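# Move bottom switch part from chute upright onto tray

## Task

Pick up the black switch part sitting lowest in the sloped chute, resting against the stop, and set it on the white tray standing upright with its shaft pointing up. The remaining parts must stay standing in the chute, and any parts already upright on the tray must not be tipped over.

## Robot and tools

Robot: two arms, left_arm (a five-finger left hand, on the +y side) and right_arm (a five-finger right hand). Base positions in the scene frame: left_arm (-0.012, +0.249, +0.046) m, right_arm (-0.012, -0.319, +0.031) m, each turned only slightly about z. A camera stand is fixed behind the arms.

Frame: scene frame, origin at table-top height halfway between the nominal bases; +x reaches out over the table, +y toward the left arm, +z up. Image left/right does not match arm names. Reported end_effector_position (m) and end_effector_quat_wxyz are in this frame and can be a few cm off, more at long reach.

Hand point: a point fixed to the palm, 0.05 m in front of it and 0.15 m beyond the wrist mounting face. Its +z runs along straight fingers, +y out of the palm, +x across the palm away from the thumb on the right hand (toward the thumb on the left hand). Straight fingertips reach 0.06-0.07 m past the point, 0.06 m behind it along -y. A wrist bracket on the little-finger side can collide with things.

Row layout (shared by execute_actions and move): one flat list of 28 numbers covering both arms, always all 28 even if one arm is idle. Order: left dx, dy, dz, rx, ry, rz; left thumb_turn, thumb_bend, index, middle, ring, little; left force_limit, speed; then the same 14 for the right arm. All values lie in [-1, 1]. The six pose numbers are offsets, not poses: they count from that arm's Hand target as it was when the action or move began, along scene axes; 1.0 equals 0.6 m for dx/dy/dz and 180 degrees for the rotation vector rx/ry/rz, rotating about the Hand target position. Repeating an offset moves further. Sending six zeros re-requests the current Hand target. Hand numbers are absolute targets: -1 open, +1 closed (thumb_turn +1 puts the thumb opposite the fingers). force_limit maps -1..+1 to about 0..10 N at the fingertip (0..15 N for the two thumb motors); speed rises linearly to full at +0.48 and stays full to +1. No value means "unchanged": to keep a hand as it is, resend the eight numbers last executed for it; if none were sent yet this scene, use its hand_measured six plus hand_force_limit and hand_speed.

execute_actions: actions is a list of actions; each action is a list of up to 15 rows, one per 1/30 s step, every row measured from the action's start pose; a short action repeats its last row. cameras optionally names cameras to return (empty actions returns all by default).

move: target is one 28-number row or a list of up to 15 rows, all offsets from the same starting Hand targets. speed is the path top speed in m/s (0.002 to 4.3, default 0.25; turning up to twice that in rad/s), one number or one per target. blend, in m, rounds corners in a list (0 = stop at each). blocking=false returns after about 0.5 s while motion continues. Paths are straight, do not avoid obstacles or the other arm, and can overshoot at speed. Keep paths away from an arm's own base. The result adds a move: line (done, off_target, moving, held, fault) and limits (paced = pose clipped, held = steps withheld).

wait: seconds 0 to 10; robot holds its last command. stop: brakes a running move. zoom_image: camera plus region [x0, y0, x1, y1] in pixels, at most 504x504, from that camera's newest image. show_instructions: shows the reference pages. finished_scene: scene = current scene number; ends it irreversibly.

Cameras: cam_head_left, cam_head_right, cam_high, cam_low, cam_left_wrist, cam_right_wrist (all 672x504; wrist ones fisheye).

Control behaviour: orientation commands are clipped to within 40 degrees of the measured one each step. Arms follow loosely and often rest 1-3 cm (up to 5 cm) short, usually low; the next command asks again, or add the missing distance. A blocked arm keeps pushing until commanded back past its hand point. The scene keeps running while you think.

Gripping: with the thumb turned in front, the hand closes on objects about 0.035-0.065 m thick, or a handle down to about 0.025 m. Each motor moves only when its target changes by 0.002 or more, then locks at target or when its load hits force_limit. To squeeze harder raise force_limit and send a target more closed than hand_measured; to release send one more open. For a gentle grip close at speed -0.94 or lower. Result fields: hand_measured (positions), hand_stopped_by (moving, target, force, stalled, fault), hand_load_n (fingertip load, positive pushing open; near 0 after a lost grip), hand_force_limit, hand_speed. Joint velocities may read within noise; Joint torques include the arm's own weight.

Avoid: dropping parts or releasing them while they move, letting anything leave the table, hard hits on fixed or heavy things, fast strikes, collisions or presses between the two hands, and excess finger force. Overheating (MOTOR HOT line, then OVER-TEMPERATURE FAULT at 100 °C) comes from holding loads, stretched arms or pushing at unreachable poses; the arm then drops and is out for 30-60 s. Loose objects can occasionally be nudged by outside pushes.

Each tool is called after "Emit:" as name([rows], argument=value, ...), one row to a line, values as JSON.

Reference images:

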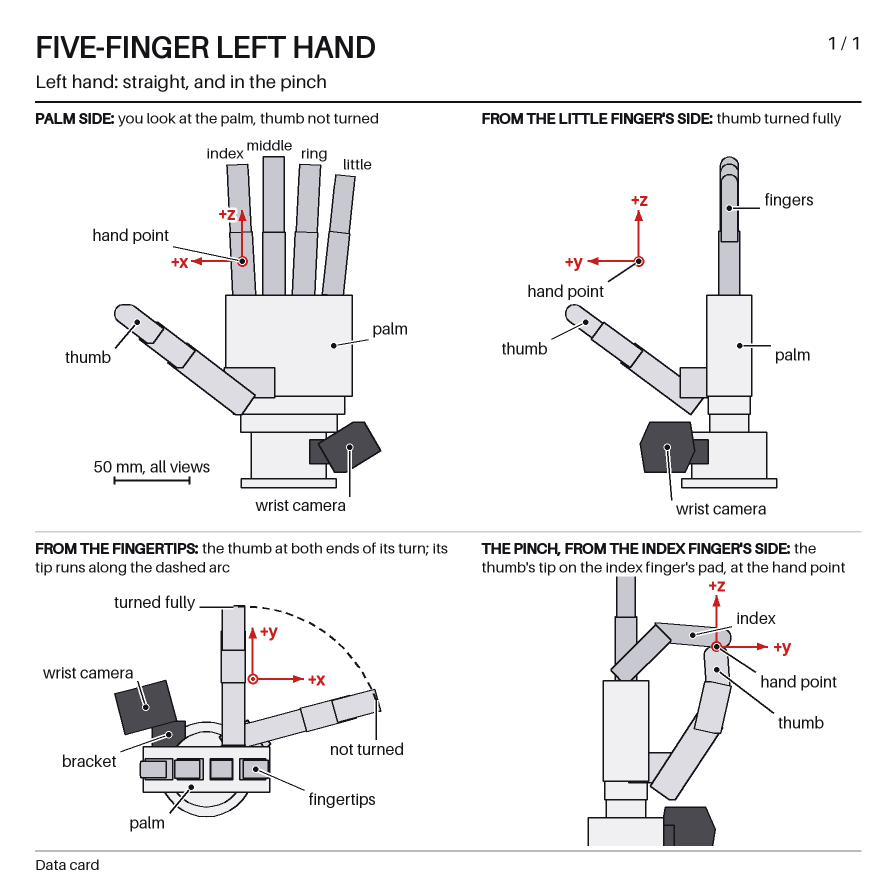

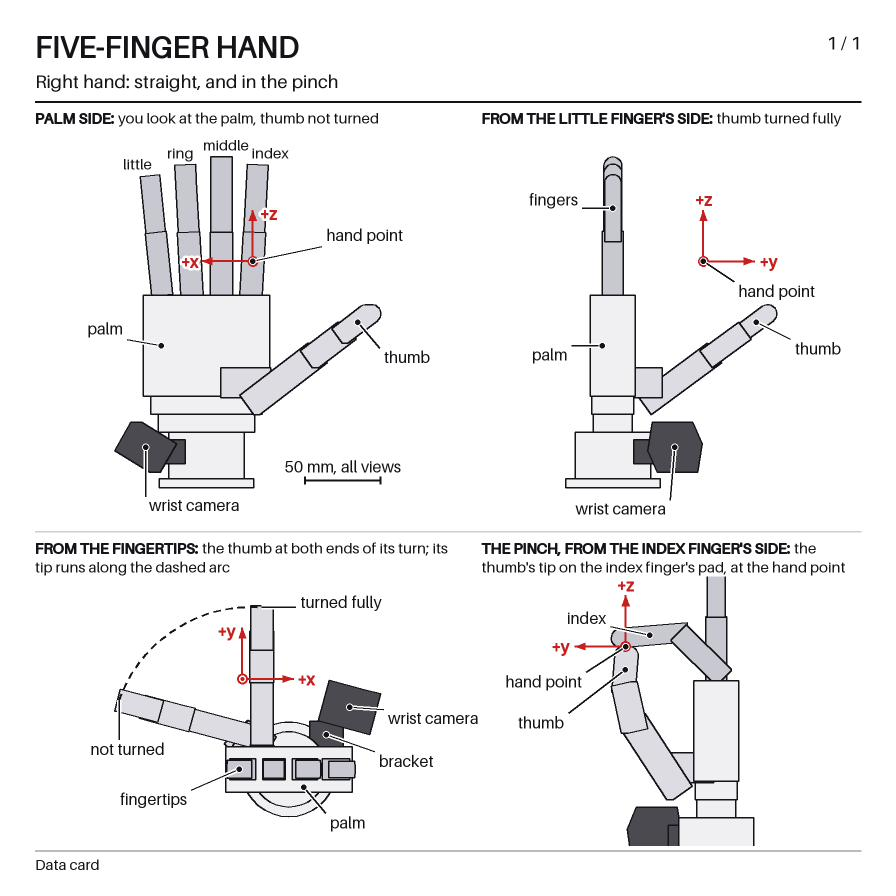

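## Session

Emit:
execute_actions(actions=[])

Emit:
zoom_image(camera="cam_head_left", region=[350, 140, 470, 380])

Emit:
zoom_image(camera="cam_high", region=[230, 160, 370, 300])

Scene clock: 0.00 s.
left_arm: end_effector_position=(+0.3032, +0.0419, +0.2425) hand_measured=(-1.000, -1.000, -1.000, -1.000, -1.000, -1.000) hand_load_n=(-0.5, +0.0, +0.0, +0.0, +0.0, +0.0) hand_stopped_by=(target, target, target, target, target, target) hand_force_limit=0.00 hand_speed=-0.80 end_effector_quat_wxyz=(+0.362, +0.293, +0.743, -0.481) | right_arm: end_effector_position=(+0.6799, -0.3807, +0.3756) hand_measured=(-1.000, -1.000, -1.000, -1.000, -1.000, -1.000) hand_load_n=(+0.0, +0.0, +0.0, +0.0, +0.0, +0.0) hand_stopped_by=(target, target, target, target, target, target) hand_force_limit=0.00 hand_speed=-0.80 end_effector_quat_wxyz=(-0.127, +0.656, -0.230, +0.707)
Joint positions: left_arm=[-0.168 0.819 0.528 -0.259 1.016 1.501] | right_arm=[0.03 1.514 1.194 0.353 0.173 -1.062]
Joint velocities: within noise
Joint torques (N m): no reading
Heat: left arm: hottest elbow 29 °C; right arm: hottest shoulder 29 °C.
Hand target: left_arm +0.3089, +0.0406, +0.2542; +0.371, +0.297, +0.738, -0.479 | right_arm +0.6836, -0.3807, +0.3987; -0.131, +0.642, -0.227, +0.720

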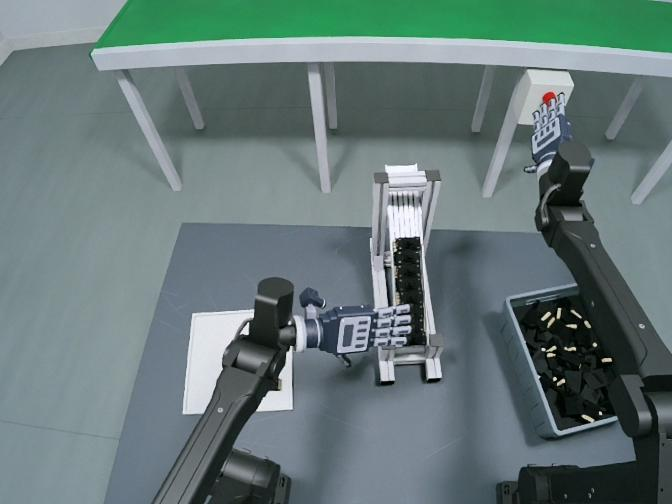

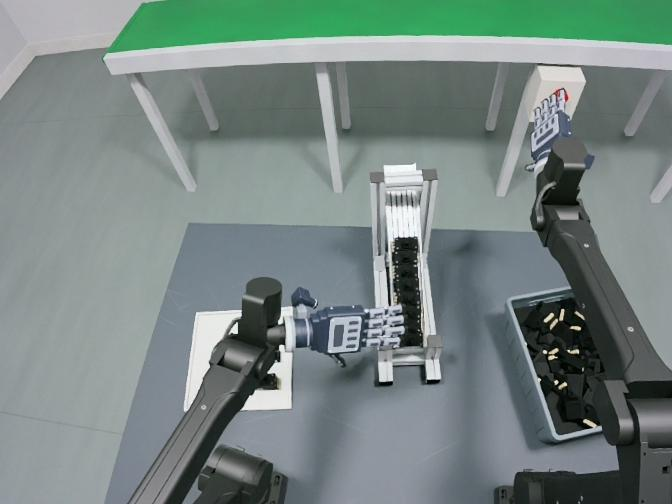

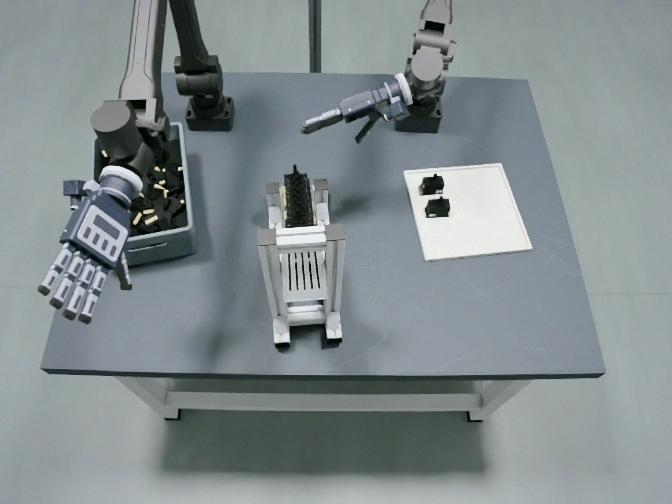

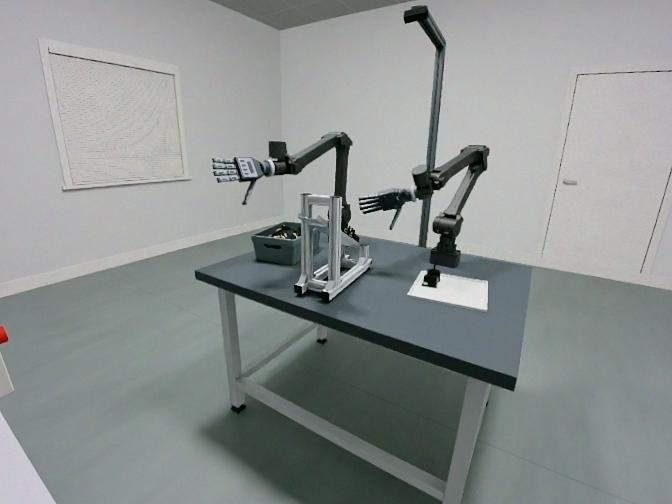

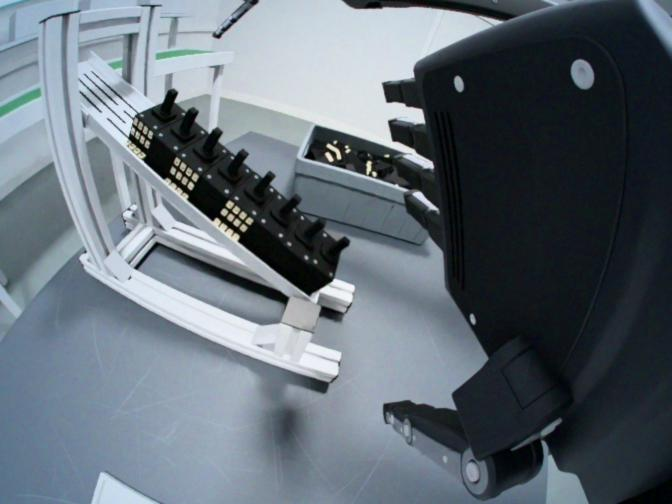

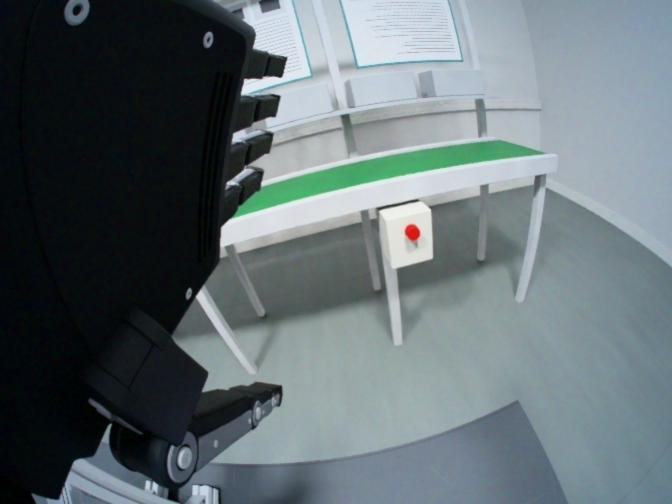

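Scaled by 2.100.

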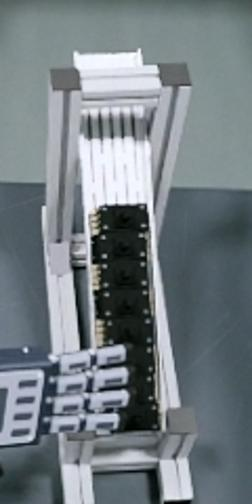

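Scaled by 3.600.

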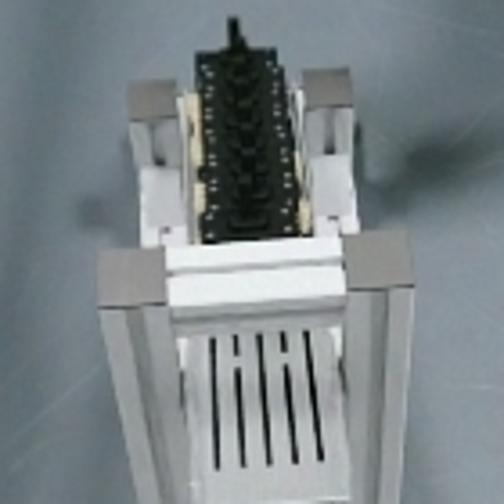

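Emit:
zoom_image(camera="cam_left_wrist", region=[220, 180, 380, 340])

Emit:
zoom_image(camera="cam_high", region=[390, 150, 550, 270])

Emit:
zoom_image(camera="cam_head_right", region=[180, 290, 460, 420])

Scaled by 3.150 from the camera's 672x504 image, which has a finer 960x720 frame.

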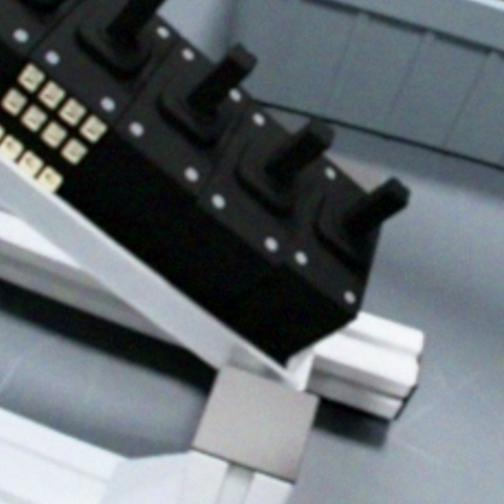

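Scaled by 3.150.

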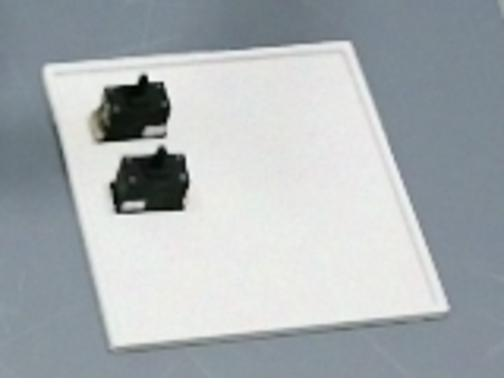

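Scaled by 1.800.

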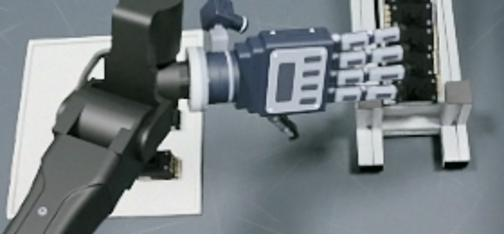

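Emit:
move([
  [-0.057,-0.05,0.052,0.035,0.08,0.066,1,-1,-1,-1,-1,-1,0,-0.3,0,0,0,0,0,0,-1,-1,-1,-1,-1,-1,0,-0.8],
  [-0.0767,-0.088,-0.047,0.0701,0.161,0.1313,1,-1,-1,-1,-1,-1,0,-0.3,0,0,0,0,0,0,-1,-1,-1,-1,-1,-1,0,-0.8],
], speed=0.2, blend=0.02, cameras=["cam_left_wrist","cam_high","cam_head_left"])

Emit:
zoom_image(camera="cam_left_wrist", region=[180, 80, 400, 300])

Emit:
zoom_image(camera="cam_high", region=[250, 110, 350, 210])

Scene clock: 75.73 s.
left_arm: end_effector_position=(+0.2528, -0.0002, +0.2009) hand_measured=(+1.000, -1.000, -1.000, -1.000, -1.000, -1.000) hand_load_n=(+0.0, +0.0, +0.0, +0.0, +0.0, +0.0) hand_stopped_by=(target, target, target, target, target, target) hand_force_limit=0.00 hand_speed=-0.30 end_effector_quat_wxyz=(+0.221, +0.051, +0.905, -0.361) | right_arm: end_effector_position=(+0.6799, -0.3807, +0.3756) hand_measured=(-1.000, -1.000, -1.000, -1.000, -1.000, -1.000) hand_load_n=(+0.0, +0.0, +0.0, +0.0, +0.0, +0.0) hand_stopped_by=(target, target, target, target, target, target) hand_force_limit=0.00 hand_speed=-0.80 end_effector_quat_wxyz=(-0.127, +0.656, -0.230, +0.707)
Joint positions: left_arm=[-0.61 0.888 0.659 -0.514 0.317 0.884] | right_arm=[0.03 1.514 1.194 0.353 0.173 -1.062]
Joint torques (N m): left_arm=[-1.67 -1.73 14.43 0.96 0.22 -0.13] | right_arm=[-0.03 -14.74 10.81 1.63 0.08 -0.05]
Heat: left arm: hottest elbow 38 °C; right arm: hottest elbow 33 °C.
Hand target: left_arm +0.2630, -0.0121, +0.2259; +0.231, +0.052, +0.898, -0.370 | right_arm +0.6836, -0.3807, +0.3987; -0.131, +0.642, -0.227, +0.720
Off the commanded pose: left_arm 0.030 m, 2 deg | right_arm 0.023 m, 2 deg.
move: off_target (left_arm, right_arm)
Images, in order (width x height): cam_head_left 672x504, cam_high 672x504, cam_left_wrist 672x504.

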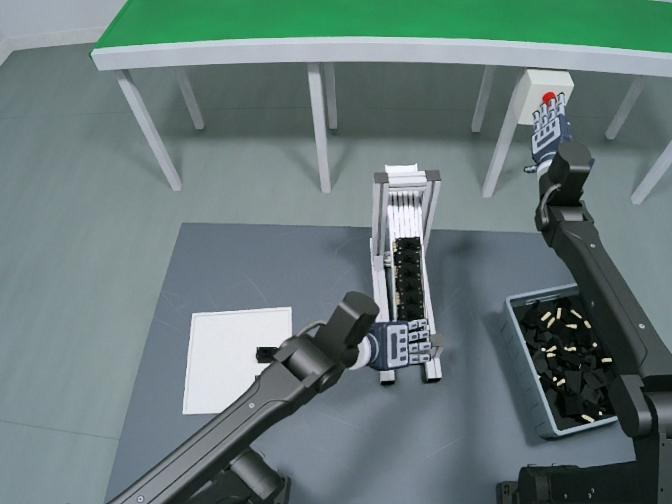

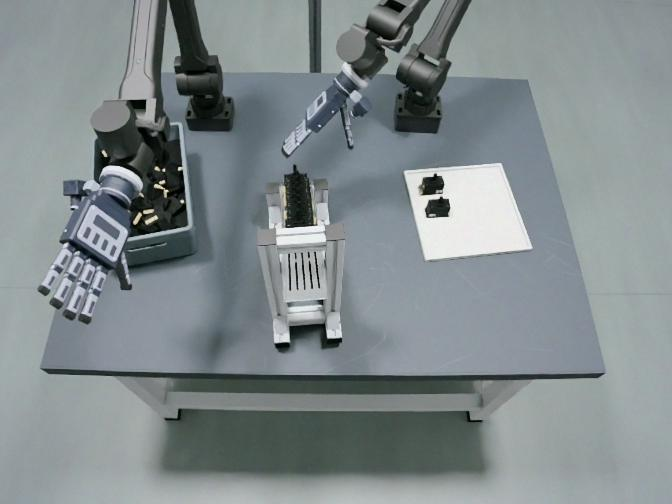

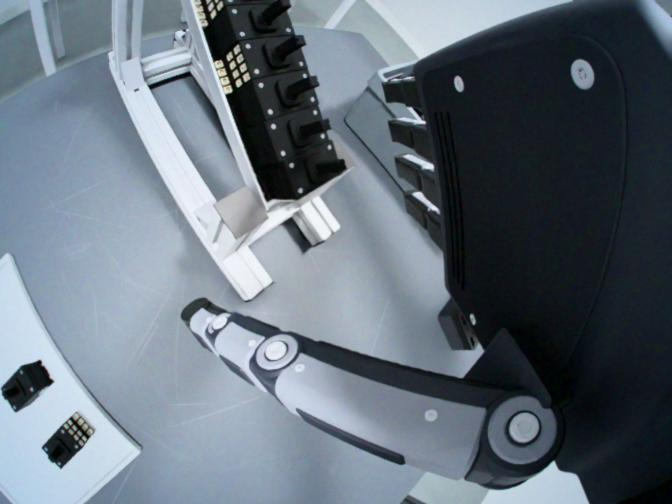

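Scaled by 2.291 from the camera's 672x504 image, which has a finer 960x720 frame.

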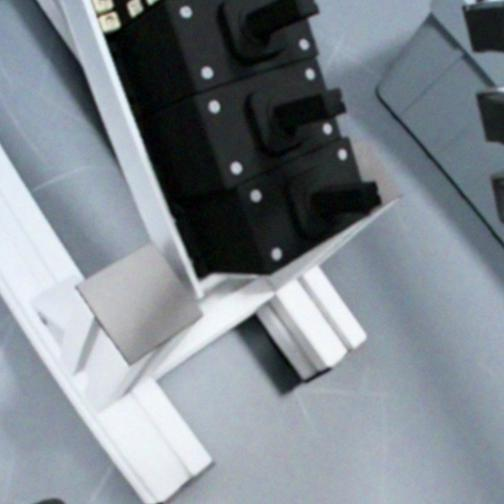

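Scaled by 5.040.

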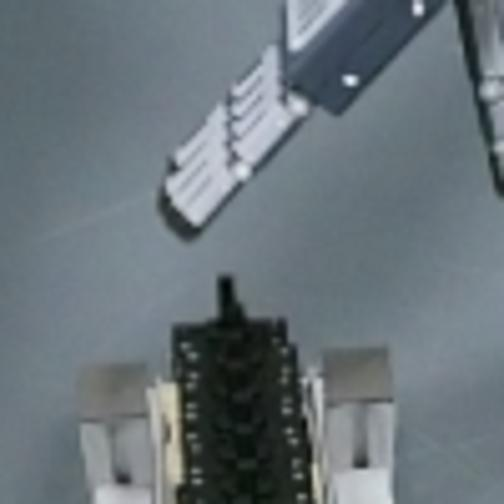

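Emit:
move(target=[0.0162,-0.0755,-0.009,0,0,0,1,-1,-1,-1,-1,-1,0,-0.3,0,0,0,0,0,0,-1,-1,-1,-1,-1,-1,0,-0.8], speed=0.12, cameras=["cam_left_wrist","cam_high","cam_head_left"])

Emit:
zoom_image(camera="cam_left_wrist", region=[160, 80, 440, 320])

Emit:
zoom_image(camera="cam_high", region=[250, 110, 350, 210])

Emit:
zoom_image(camera="cam_head_left", region=[360, 270, 460, 400])

Scene clock: 118.53 s.
left_arm: end_effector_position=(+0.2566, -0.0376, +0.1935) hand_measured=(+1.000, -1.000, -1.000, -1.000, -1.000, -1.000) hand_load_n=(+0.0, +0.0, +0.0, +0.0, +0.0, +0.0) hand_stopped_by=(target, target, target, target, target, target) hand_force_limit=0.00 hand_speed=-0.30 end_effector_quat_wxyz=(+0.212, +0.050, +0.911, -0.351) | right_arm: end_effector_position=(+0.6799, -0.3807, +0.3756) hand_measured=(-1.000, -1.000, -1.000, -1.000, -1.000, -1.000) hand_load_n=(+0.0, +0.0, +0.0, +0.0, +0.0, +0.0) hand_stopped_by=(target, target, target, target, target, target) hand_force_limit=0.00 hand_speed=-0.80 end_effector_quat_wxyz=(-0.127, +0.656, -0.230, +0.707)
Joint positions: left_arm=[-0.706 1 0.71 -0.463 0.244 0.82] | right_arm=[0.03 1.514 1.194 0.353 0.173 -1.062]
Joint torques (N m): left_arm=[-1.55 -2.67 14.23 2.32 0.19 -0.14] | right_arm=[-0.03 -14.74 10.81 1.63 0.08 -0.04]
Heat: left arm: hottest elbow 39 °C; right arm: hottest elbow 34 °C.
Hand target: left_arm +0.2726, -0.0574, +0.2204; +0.231, +0.052, +0.898, -0.370 | right_arm +0.6836, -0.3807, +0.3987; -0.131, +0.642, -0.227, +0.720
Off the commanded pose: left_arm 0.037 m, 3 deg | right_arm 0.023 m, 2 deg.
move: off_target (left_arm, right_arm)
Images, in order (width x height): cam_head_left 672x504, cam_high 672x504, cam_left_wrist 672x504.

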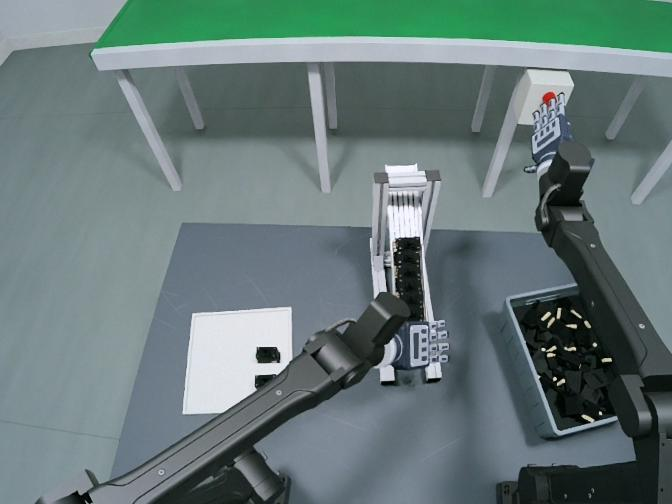

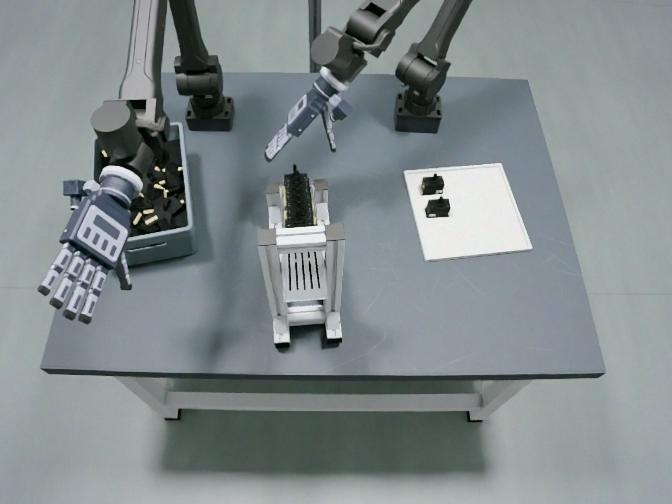

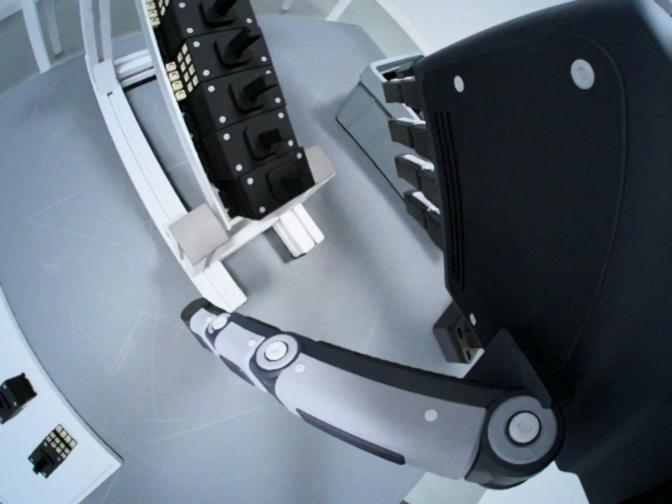

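Scaled by 1.800 from the camera's 672x504 image, which has a finer 960x720 frame.

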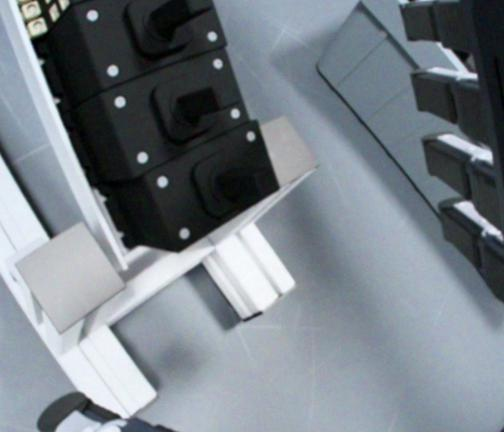

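Scaled by 5.040.

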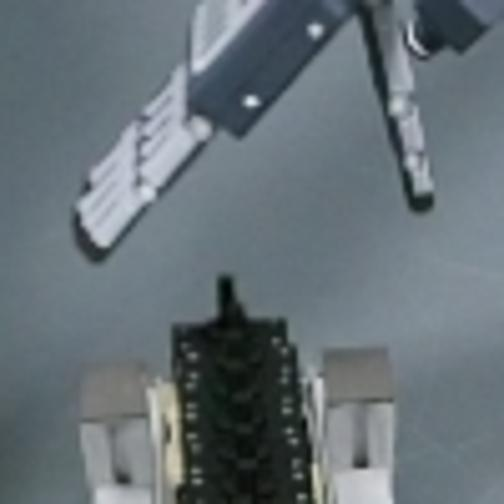

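Scaled by 3.877.

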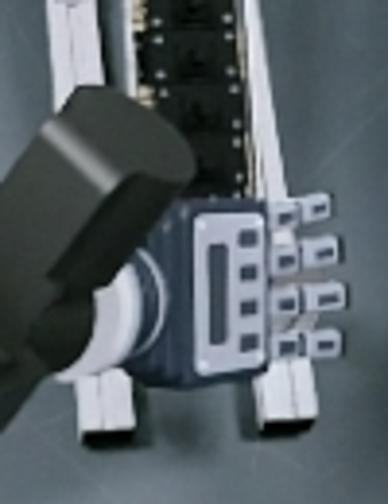

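Emit:
move(target=[0.04,-0.0315,-0.03,0,0,0,1,-1,-1,-1,-1,-1,0,-0.3,0,0,0,0,0,0,-1,-1,-1,-1,-1,-1,0,-0.8], speed=0.1, cameras=["cam_left_wrist","cam_high","cam_head_left"])

Emit:
zoom_image(camera="cam_left_wrist", region=[160, 80, 440, 320])

Emit:
zoom_image(camera="cam_high", region=[250, 110, 350, 210])

Emit:
zoom_image(camera="cam_head_left", region=[360, 270, 460, 400])

Scene clock: 195.03 s.
left_arm: end_effector_position=(+0.2779, -0.0579, +0.1776) hand_measured=(+1.000, -1.000, -1.000, -1.000, -1.000, -1.000) hand_load_n=(+0.0, +0.0, +0.0, +0.0, +0.0, +0.0) hand_stopped_by=(target, target, target, target, target, target) hand_force_limit=0.00 hand_speed=-0.30 end_effector_quat_wxyz=(+0.212, +0.050, +0.910, -0.352) | right_arm: end_effector_position=(+0.6799, -0.3807, +0.3756) hand_measured=(-1.000, -1.000, -1.000, -1.000, -1.000, -1.000) hand_load_n=(+0.0, +0.0, +0.0, +0.0, +0.0, +0.0) hand_stopped_by=(target, target, target, target, target, target) hand_force_limit=0.00 hand_speed=-0.80 end_effector_quat_wxyz=(-0.127, +0.656, -0.230, +0.707)
Joint positions: left_arm=[-0.706 1.109 0.736 -0.379 0.245 0.82] | right_arm=[0.03 1.514 1.194 0.353 0.173 -1.062]
Joint torques (N m): left_arm=[-1.03 -4.01 13.86 2.29 0.38 -0.07] | right_arm=[-0.09 -14.74 10.81 1.63 0.08 -0.04]
Heat: left arm: hottest elbow 41 °C; right arm: hottest elbow 34 °C.
Hand target: left_arm +0.2967, -0.0763, +0.2024; +0.231, +0.052, +0.898, -0.370 | right_arm +0.6836, -0.3807, +0.3987; -0.131, +0.642, -0.227, +0.720
Off the commanded pose: left_arm 0.036 m, 3 deg | right_arm 0.023 m, 2 deg.
move: off_target (left_arm, right_arm)
Images, in order (width x height): cam_head_left 672x504, cam_high 672x504, cam_left_wrist 672x504.

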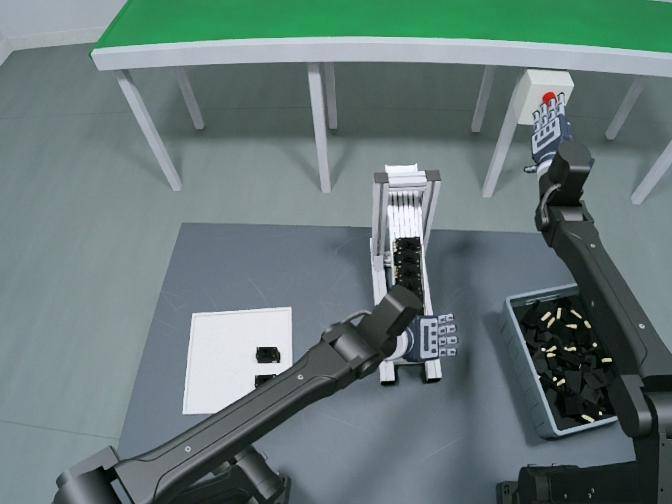

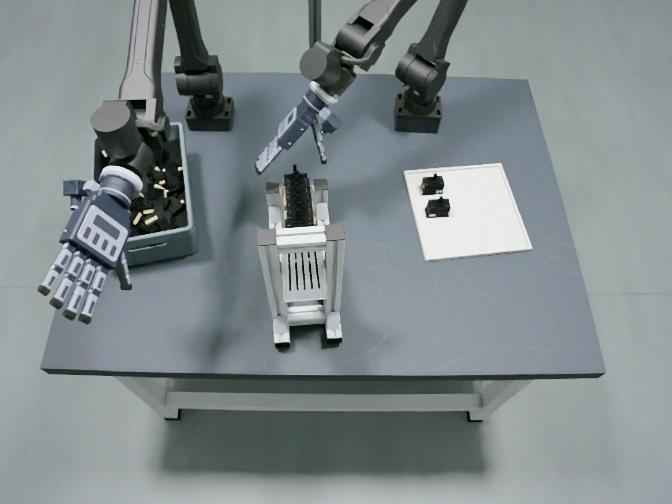

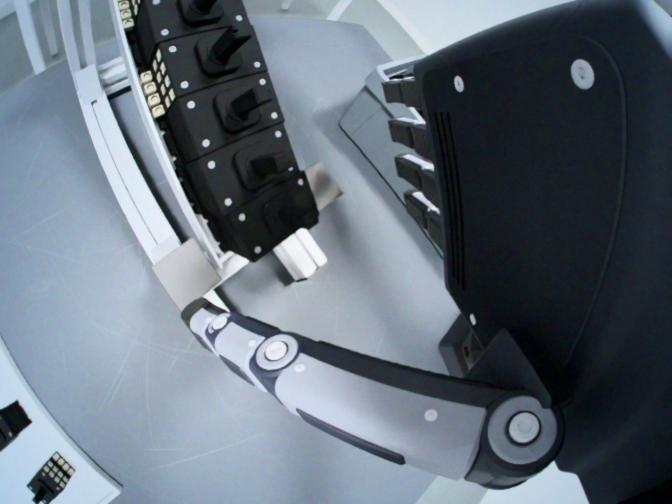

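Scaled by 1.800 from the camera's 672x504 image, which has a finer 960x720 frame.

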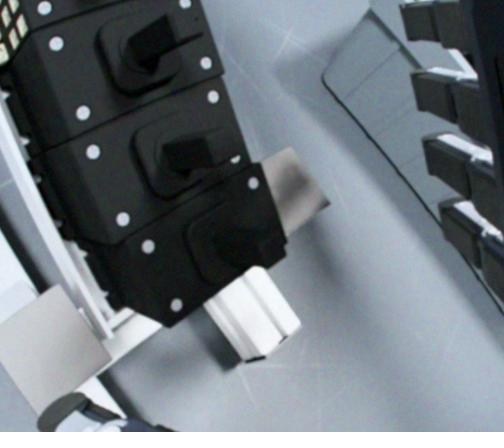

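Scaled by 5.040.

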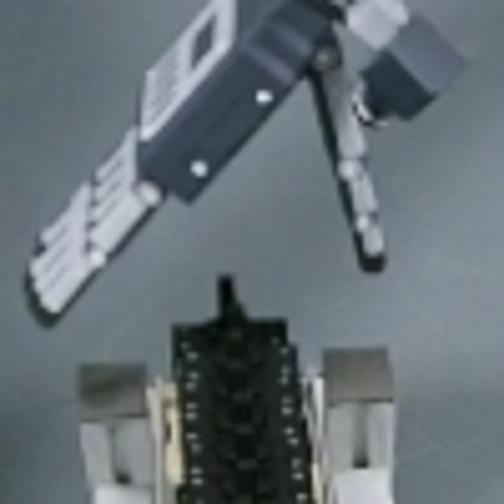

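Scaled by 3.877.

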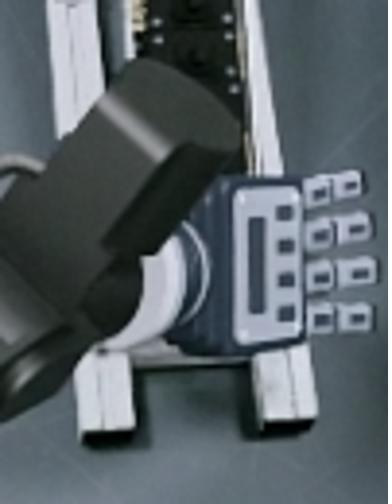

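Emit:
move(target=[0.0178,0.0062,-0.03,0,0,0,1,-1,-1,-1,-1,-1,0,-0.3,0,0,0,0,0,0,-1,-1,-1,-1,-1,-1,0,-0.8], speed=0.08, cameras=["cam_left_wrist","cam_high","cam_head_left"])

Emit:
zoom_image(camera="cam_left_wrist", region=[160, 80, 440, 320])

Emit:
zoom_image(camera="cam_high", region=[250, 110, 350, 210])

Scene clock: 222.27 s.
left_arm: end_effector_position=(+0.2914, -0.0623, +0.1703) hand_measured=(+1.000, -1.000, -1.000, -1.000, -1.000, -1.000) hand_load_n=(+0.0, +0.0, +0.0, +0.0, +0.0, +0.0) hand_stopped_by=(target, target, target, target, target, target) hand_force_limit=0.00 hand_speed=-0.30 end_effector_quat_wxyz=(+0.215, +0.047, +0.907, -0.360) | right_arm: end_effector_position=(+0.6799, -0.3807, +0.3756) hand_measured=(-1.000, -1.000, -1.000, -1.000, -1.000, -1.000) hand_load_n=(+0.0, +0.0, +0.0, +0.0, +0.0, +0.0) hand_stopped_by=(target, target, target, target, target, target) hand_force_limit=0.00 hand_speed=-0.80 end_effector_quat_wxyz=(-0.127, +0.656, -0.230, +0.707)
Joint positions: left_arm=[-0.683 1.149 0.736 -0.324 0.266 0.825] | right_arm=[0.03 1.514 1.194 0.353 0.173 -1.062]
Joint torques (N m): left_arm=[-0.56 -4.42 12.07 2.32 0.4 0.04] | right_arm=[-0.09 -14.74 10.81 1.62 0.08 -0.04]
Heat: left arm: hottest elbow 46 °C; right arm: hottest elbow 34 °C.
Hand target: left_arm +0.3074, -0.0726, +0.1845; +0.231, +0.052, +0.898, -0.370 | right_arm +0.6836, -0.3807, +0.3987; -0.131, +0.642, -0.227, +0.720
Off the commanded pose: left_arm 0.024 m, 2 deg | right_arm 0.023 m, 2 deg.
move: off_target (left_arm, right_arm)
Images, in order (width x height): cam_head_left 672x504, cam_high 672x504, cam_left_wrist 672x504.

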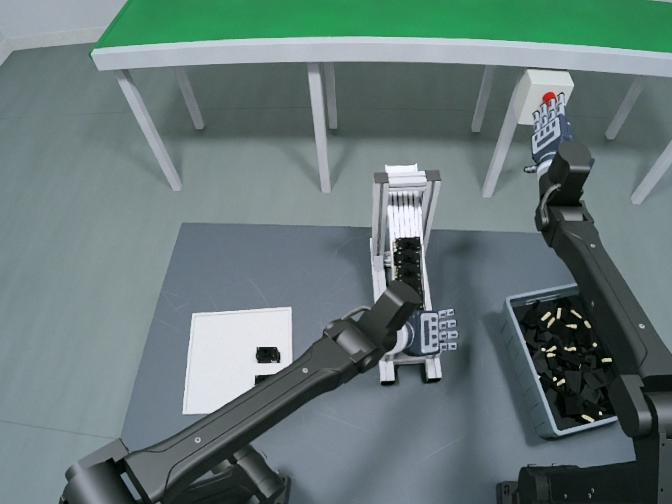

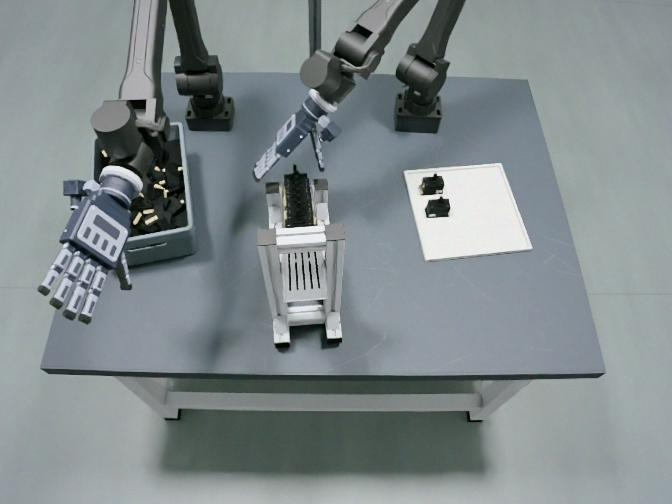

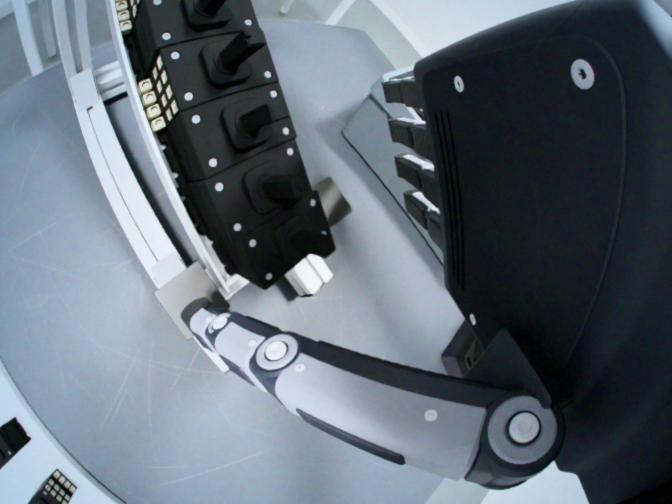

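Scaled by 1.800 from the camera's 672x504 image, which has a finer 960x720 frame.

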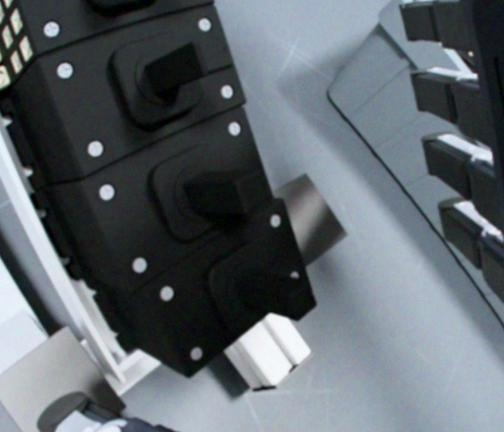

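Scaled by 5.040.

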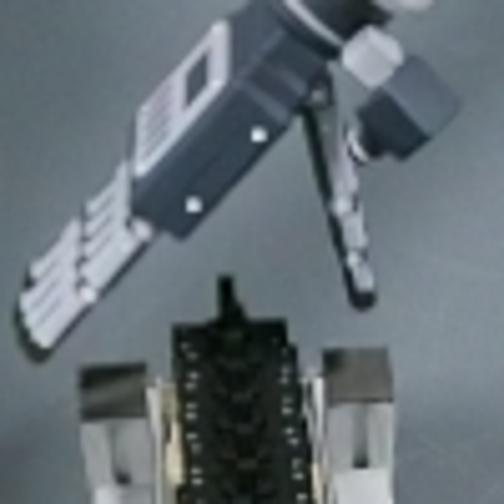

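Emit:
move(target=[0.0,0.0133,-0.0267,0,0,0,1,-1,-1,-1,-1,-1,0,-0.3,0,0,0,0,0,0,-1,-1,-1,-1,-1,-1,0,-0.8], speed=0.06, cameras=["cam_left_wrist","cam_high"])

Emit:
zoom_image(camera="cam_left_wrist", region=[160, 80, 440, 320])

Emit:
zoom_image(camera="cam_high", region=[250, 110, 350, 210])

Scene clock: 248.73 s.
left_arm: end_effector_position=(+0.3027, -0.0653, +0.1746) hand_measured=(+1.000, -1.000, -1.000, -1.000, -1.000, -1.000) hand_load_n=(+0.0, +0.0, +0.0, +0.0, -0.5, +0.0) hand_stopped_by=(target, target, target, target, target, target) hand_force_limit=0.00 hand_speed=-0.30 end_effector_quat_wxyz=(+0.229, +0.050, +0.898, -0.372) | right_arm: end_effector_position=(+0.6799, -0.3807, +0.3756) hand_measured=(-1.000, -1.000, -1.000, -1.000, -1.000, -1.000) hand_load_n=(+0.0, +0.0, -0.5, +0.0, +0.0, +0.0) hand_stopped_by=(target, target, target, target, target, target) hand_force_limit=0.00 hand_speed=-0.80 end_effector_quat_wxyz=(-0.127, +0.656, -0.230, +0.707)
Joint positions: left_arm=[-0.667 1.157 0.736 -0.279 0.28 0.837] | right_arm=[0.03 1.514 1.194 0.353 0.173 -1.062]
Joint torques (N m): left_arm=[-0.56 -4.48 8.87 2.32 0.39 0.04] | right_arm=[-0.09 -14.74 10.81 1.63 0.08 -0.04]
Heat: left arm: hottest elbow 45 °C; right arm: hottest elbow 34 °C.
Hand target: left_arm +0.3073, -0.0647, +0.1684; +0.231, +0.052, +0.898, -0.370 | right_arm +0.6836, -0.3807, +0.3987; -0.131, +0.642, -0.227, +0.720
Off the commanded pose: left_arm 0.008 m, 0 deg | right_arm 0.023 m, 2 deg.
move: off_target (right_arm)
Images, in order (width x height): cam_high 672x504, cam_left_wrist 672x504.

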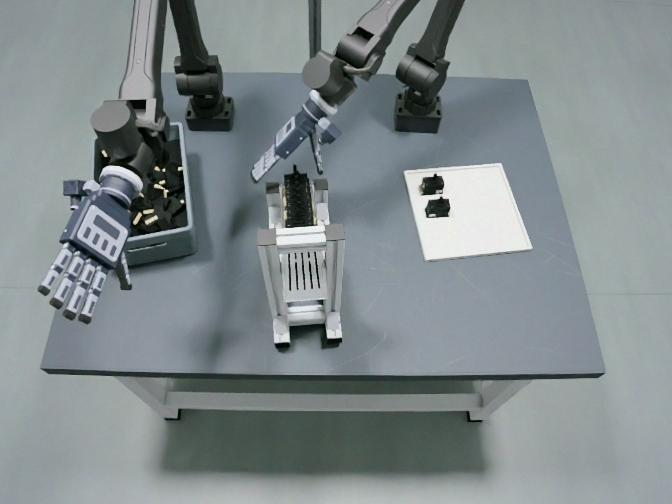

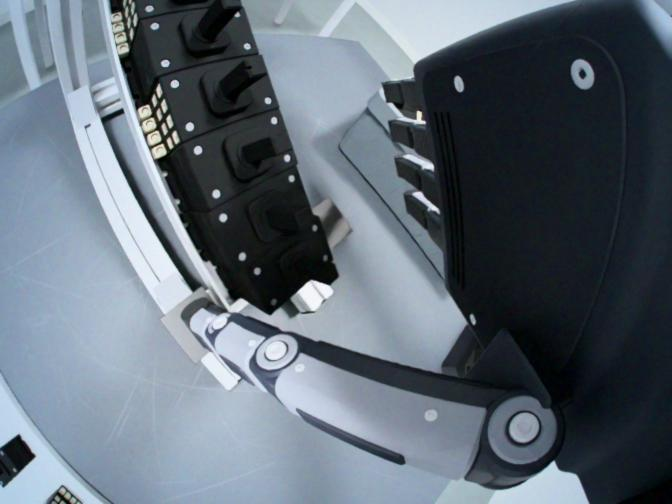

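Scaled by 1.800 from the camera's 672x504 image, which has a finer 960x720 frame.

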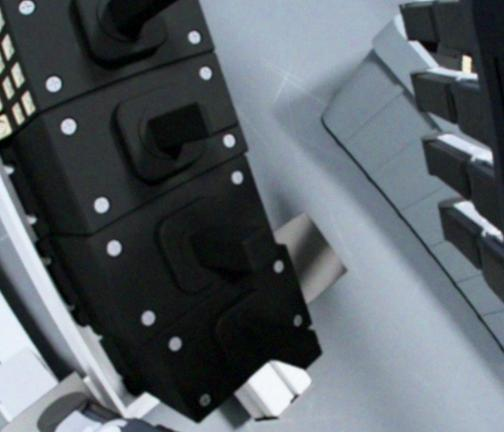

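Scaled by 5.040.

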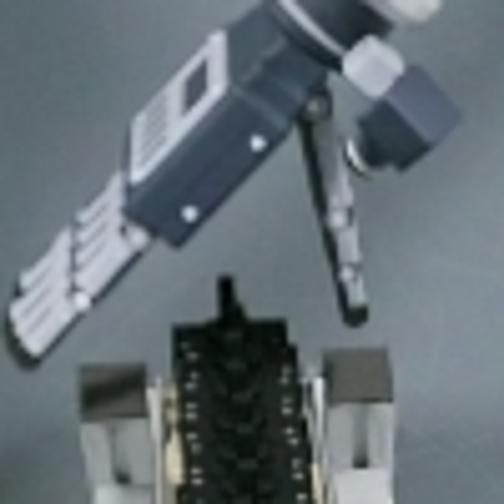

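Emit:
move(target=[-0.0183,0.0167,-0.032,0,0,0,1,-1,-1,-1,-1,-1,0,-0.3,0,0,0,0,0,0,-1,-1,-1,-1,-1,-1,0,-0.8], speed=0.06, cameras=["cam_left_wrist","cam_high"])

Emit:
zoom_image(camera="cam_left_wrist", region=[160, 100, 440, 340])

Emit:
zoom_image(camera="cam_high", region=[250, 110, 350, 210])

Scene clock: 282.23 s.
left_arm: end_effector_position=(+0.2945, -0.0578, +0.1533) hand_measured=(+1.000, -1.000, -1.000, -1.000, -1.000, -1.000) hand_load_n=(+0.0, +0.0, +0.0, +0.0, +0.0, +0.0) hand_stopped_by=(target, target, target, target, target, target) hand_force_limit=0.00 hand_speed=-0.30 end_effector_quat_wxyz=(+0.227, +0.050, +0.900, -0.370) | right_arm: end_effector_position=(+0.6799, -0.3807, +0.3756) hand_measured=(-1.000, -1.000, -1.000, -1.000, -1.000, -1.000) hand_load_n=(+0.0, +0.0, +0.0, +0.0, +0.0, +0.0) hand_stopped_by=(target, target, target, target, target, target) hand_force_limit=0.00 hand_speed=-0.80 end_effector_quat_wxyz=(-0.127, +0.656, -0.230, +0.707)
Joint positions: left_arm=[-0.666 1.157 0.677 -0.227 0.281 0.838] | right_arm=[0.03 1.514 1.194 0.353 0.173 -1.062]
Joint torques (N m): left_arm=[-0.5 -5.3 7.91 2.35 0.4 0.05] | right_arm=[-0.09 -14.68 10.81 1.65 0.08 -0.04]
Heat: left arm: hottest elbow 41 °C; right arm: hottest elbow 35 °C.
Hand target: left_arm +0.2964, -0.0546, +0.1492; +0.231, +0.052, +0.898, -0.370 | right_arm +0.6836, -0.3807, +0.3987; -0.131, +0.642, -0.227, +0.720
Off the commanded pose: left_arm 0.005 m, 1 deg | right_arm 0.023 m, 2 deg.
move: off_target (right_arm)
Images, in order (width x height): cam_high 672x504, cam_left_wrist 672x504.

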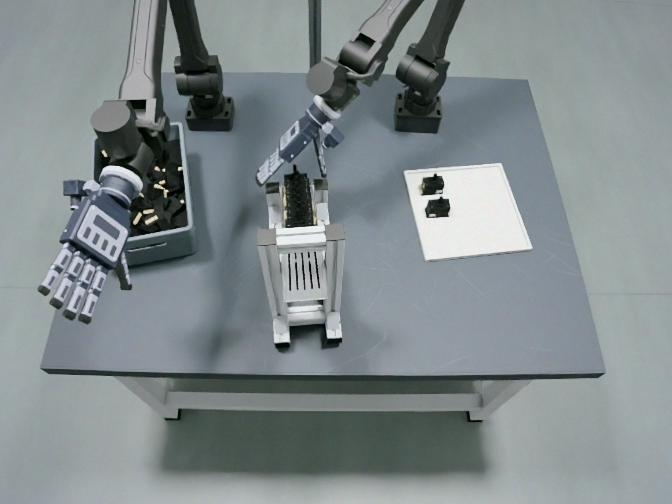

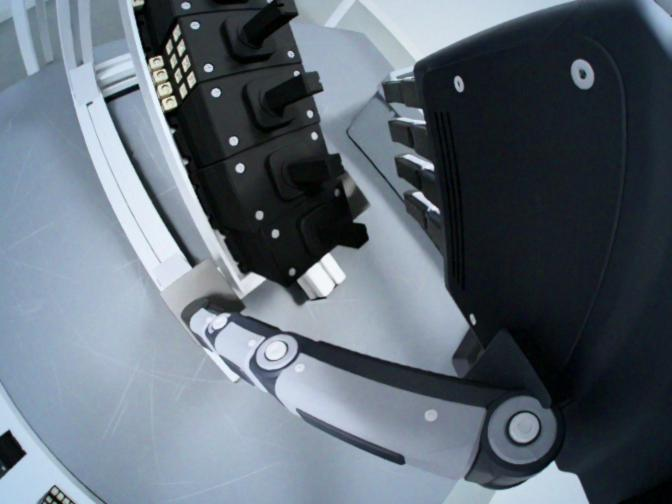

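Scaled by 1.800 from the camera's 672x504 image, which has a finer 960x720 frame.

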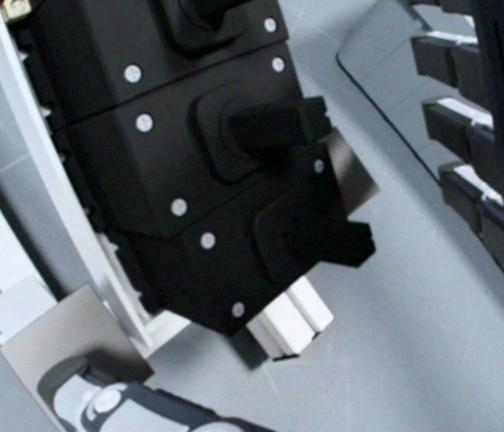

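Scaled by 5.040.

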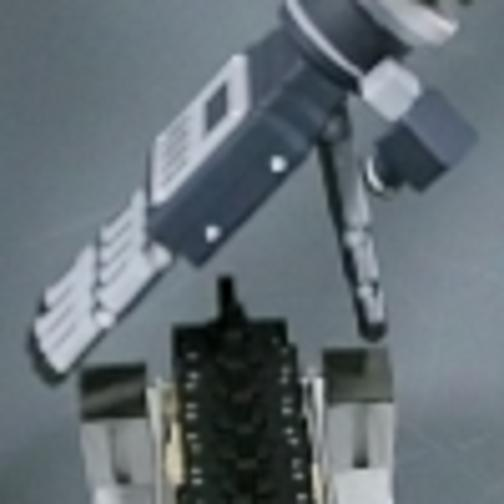

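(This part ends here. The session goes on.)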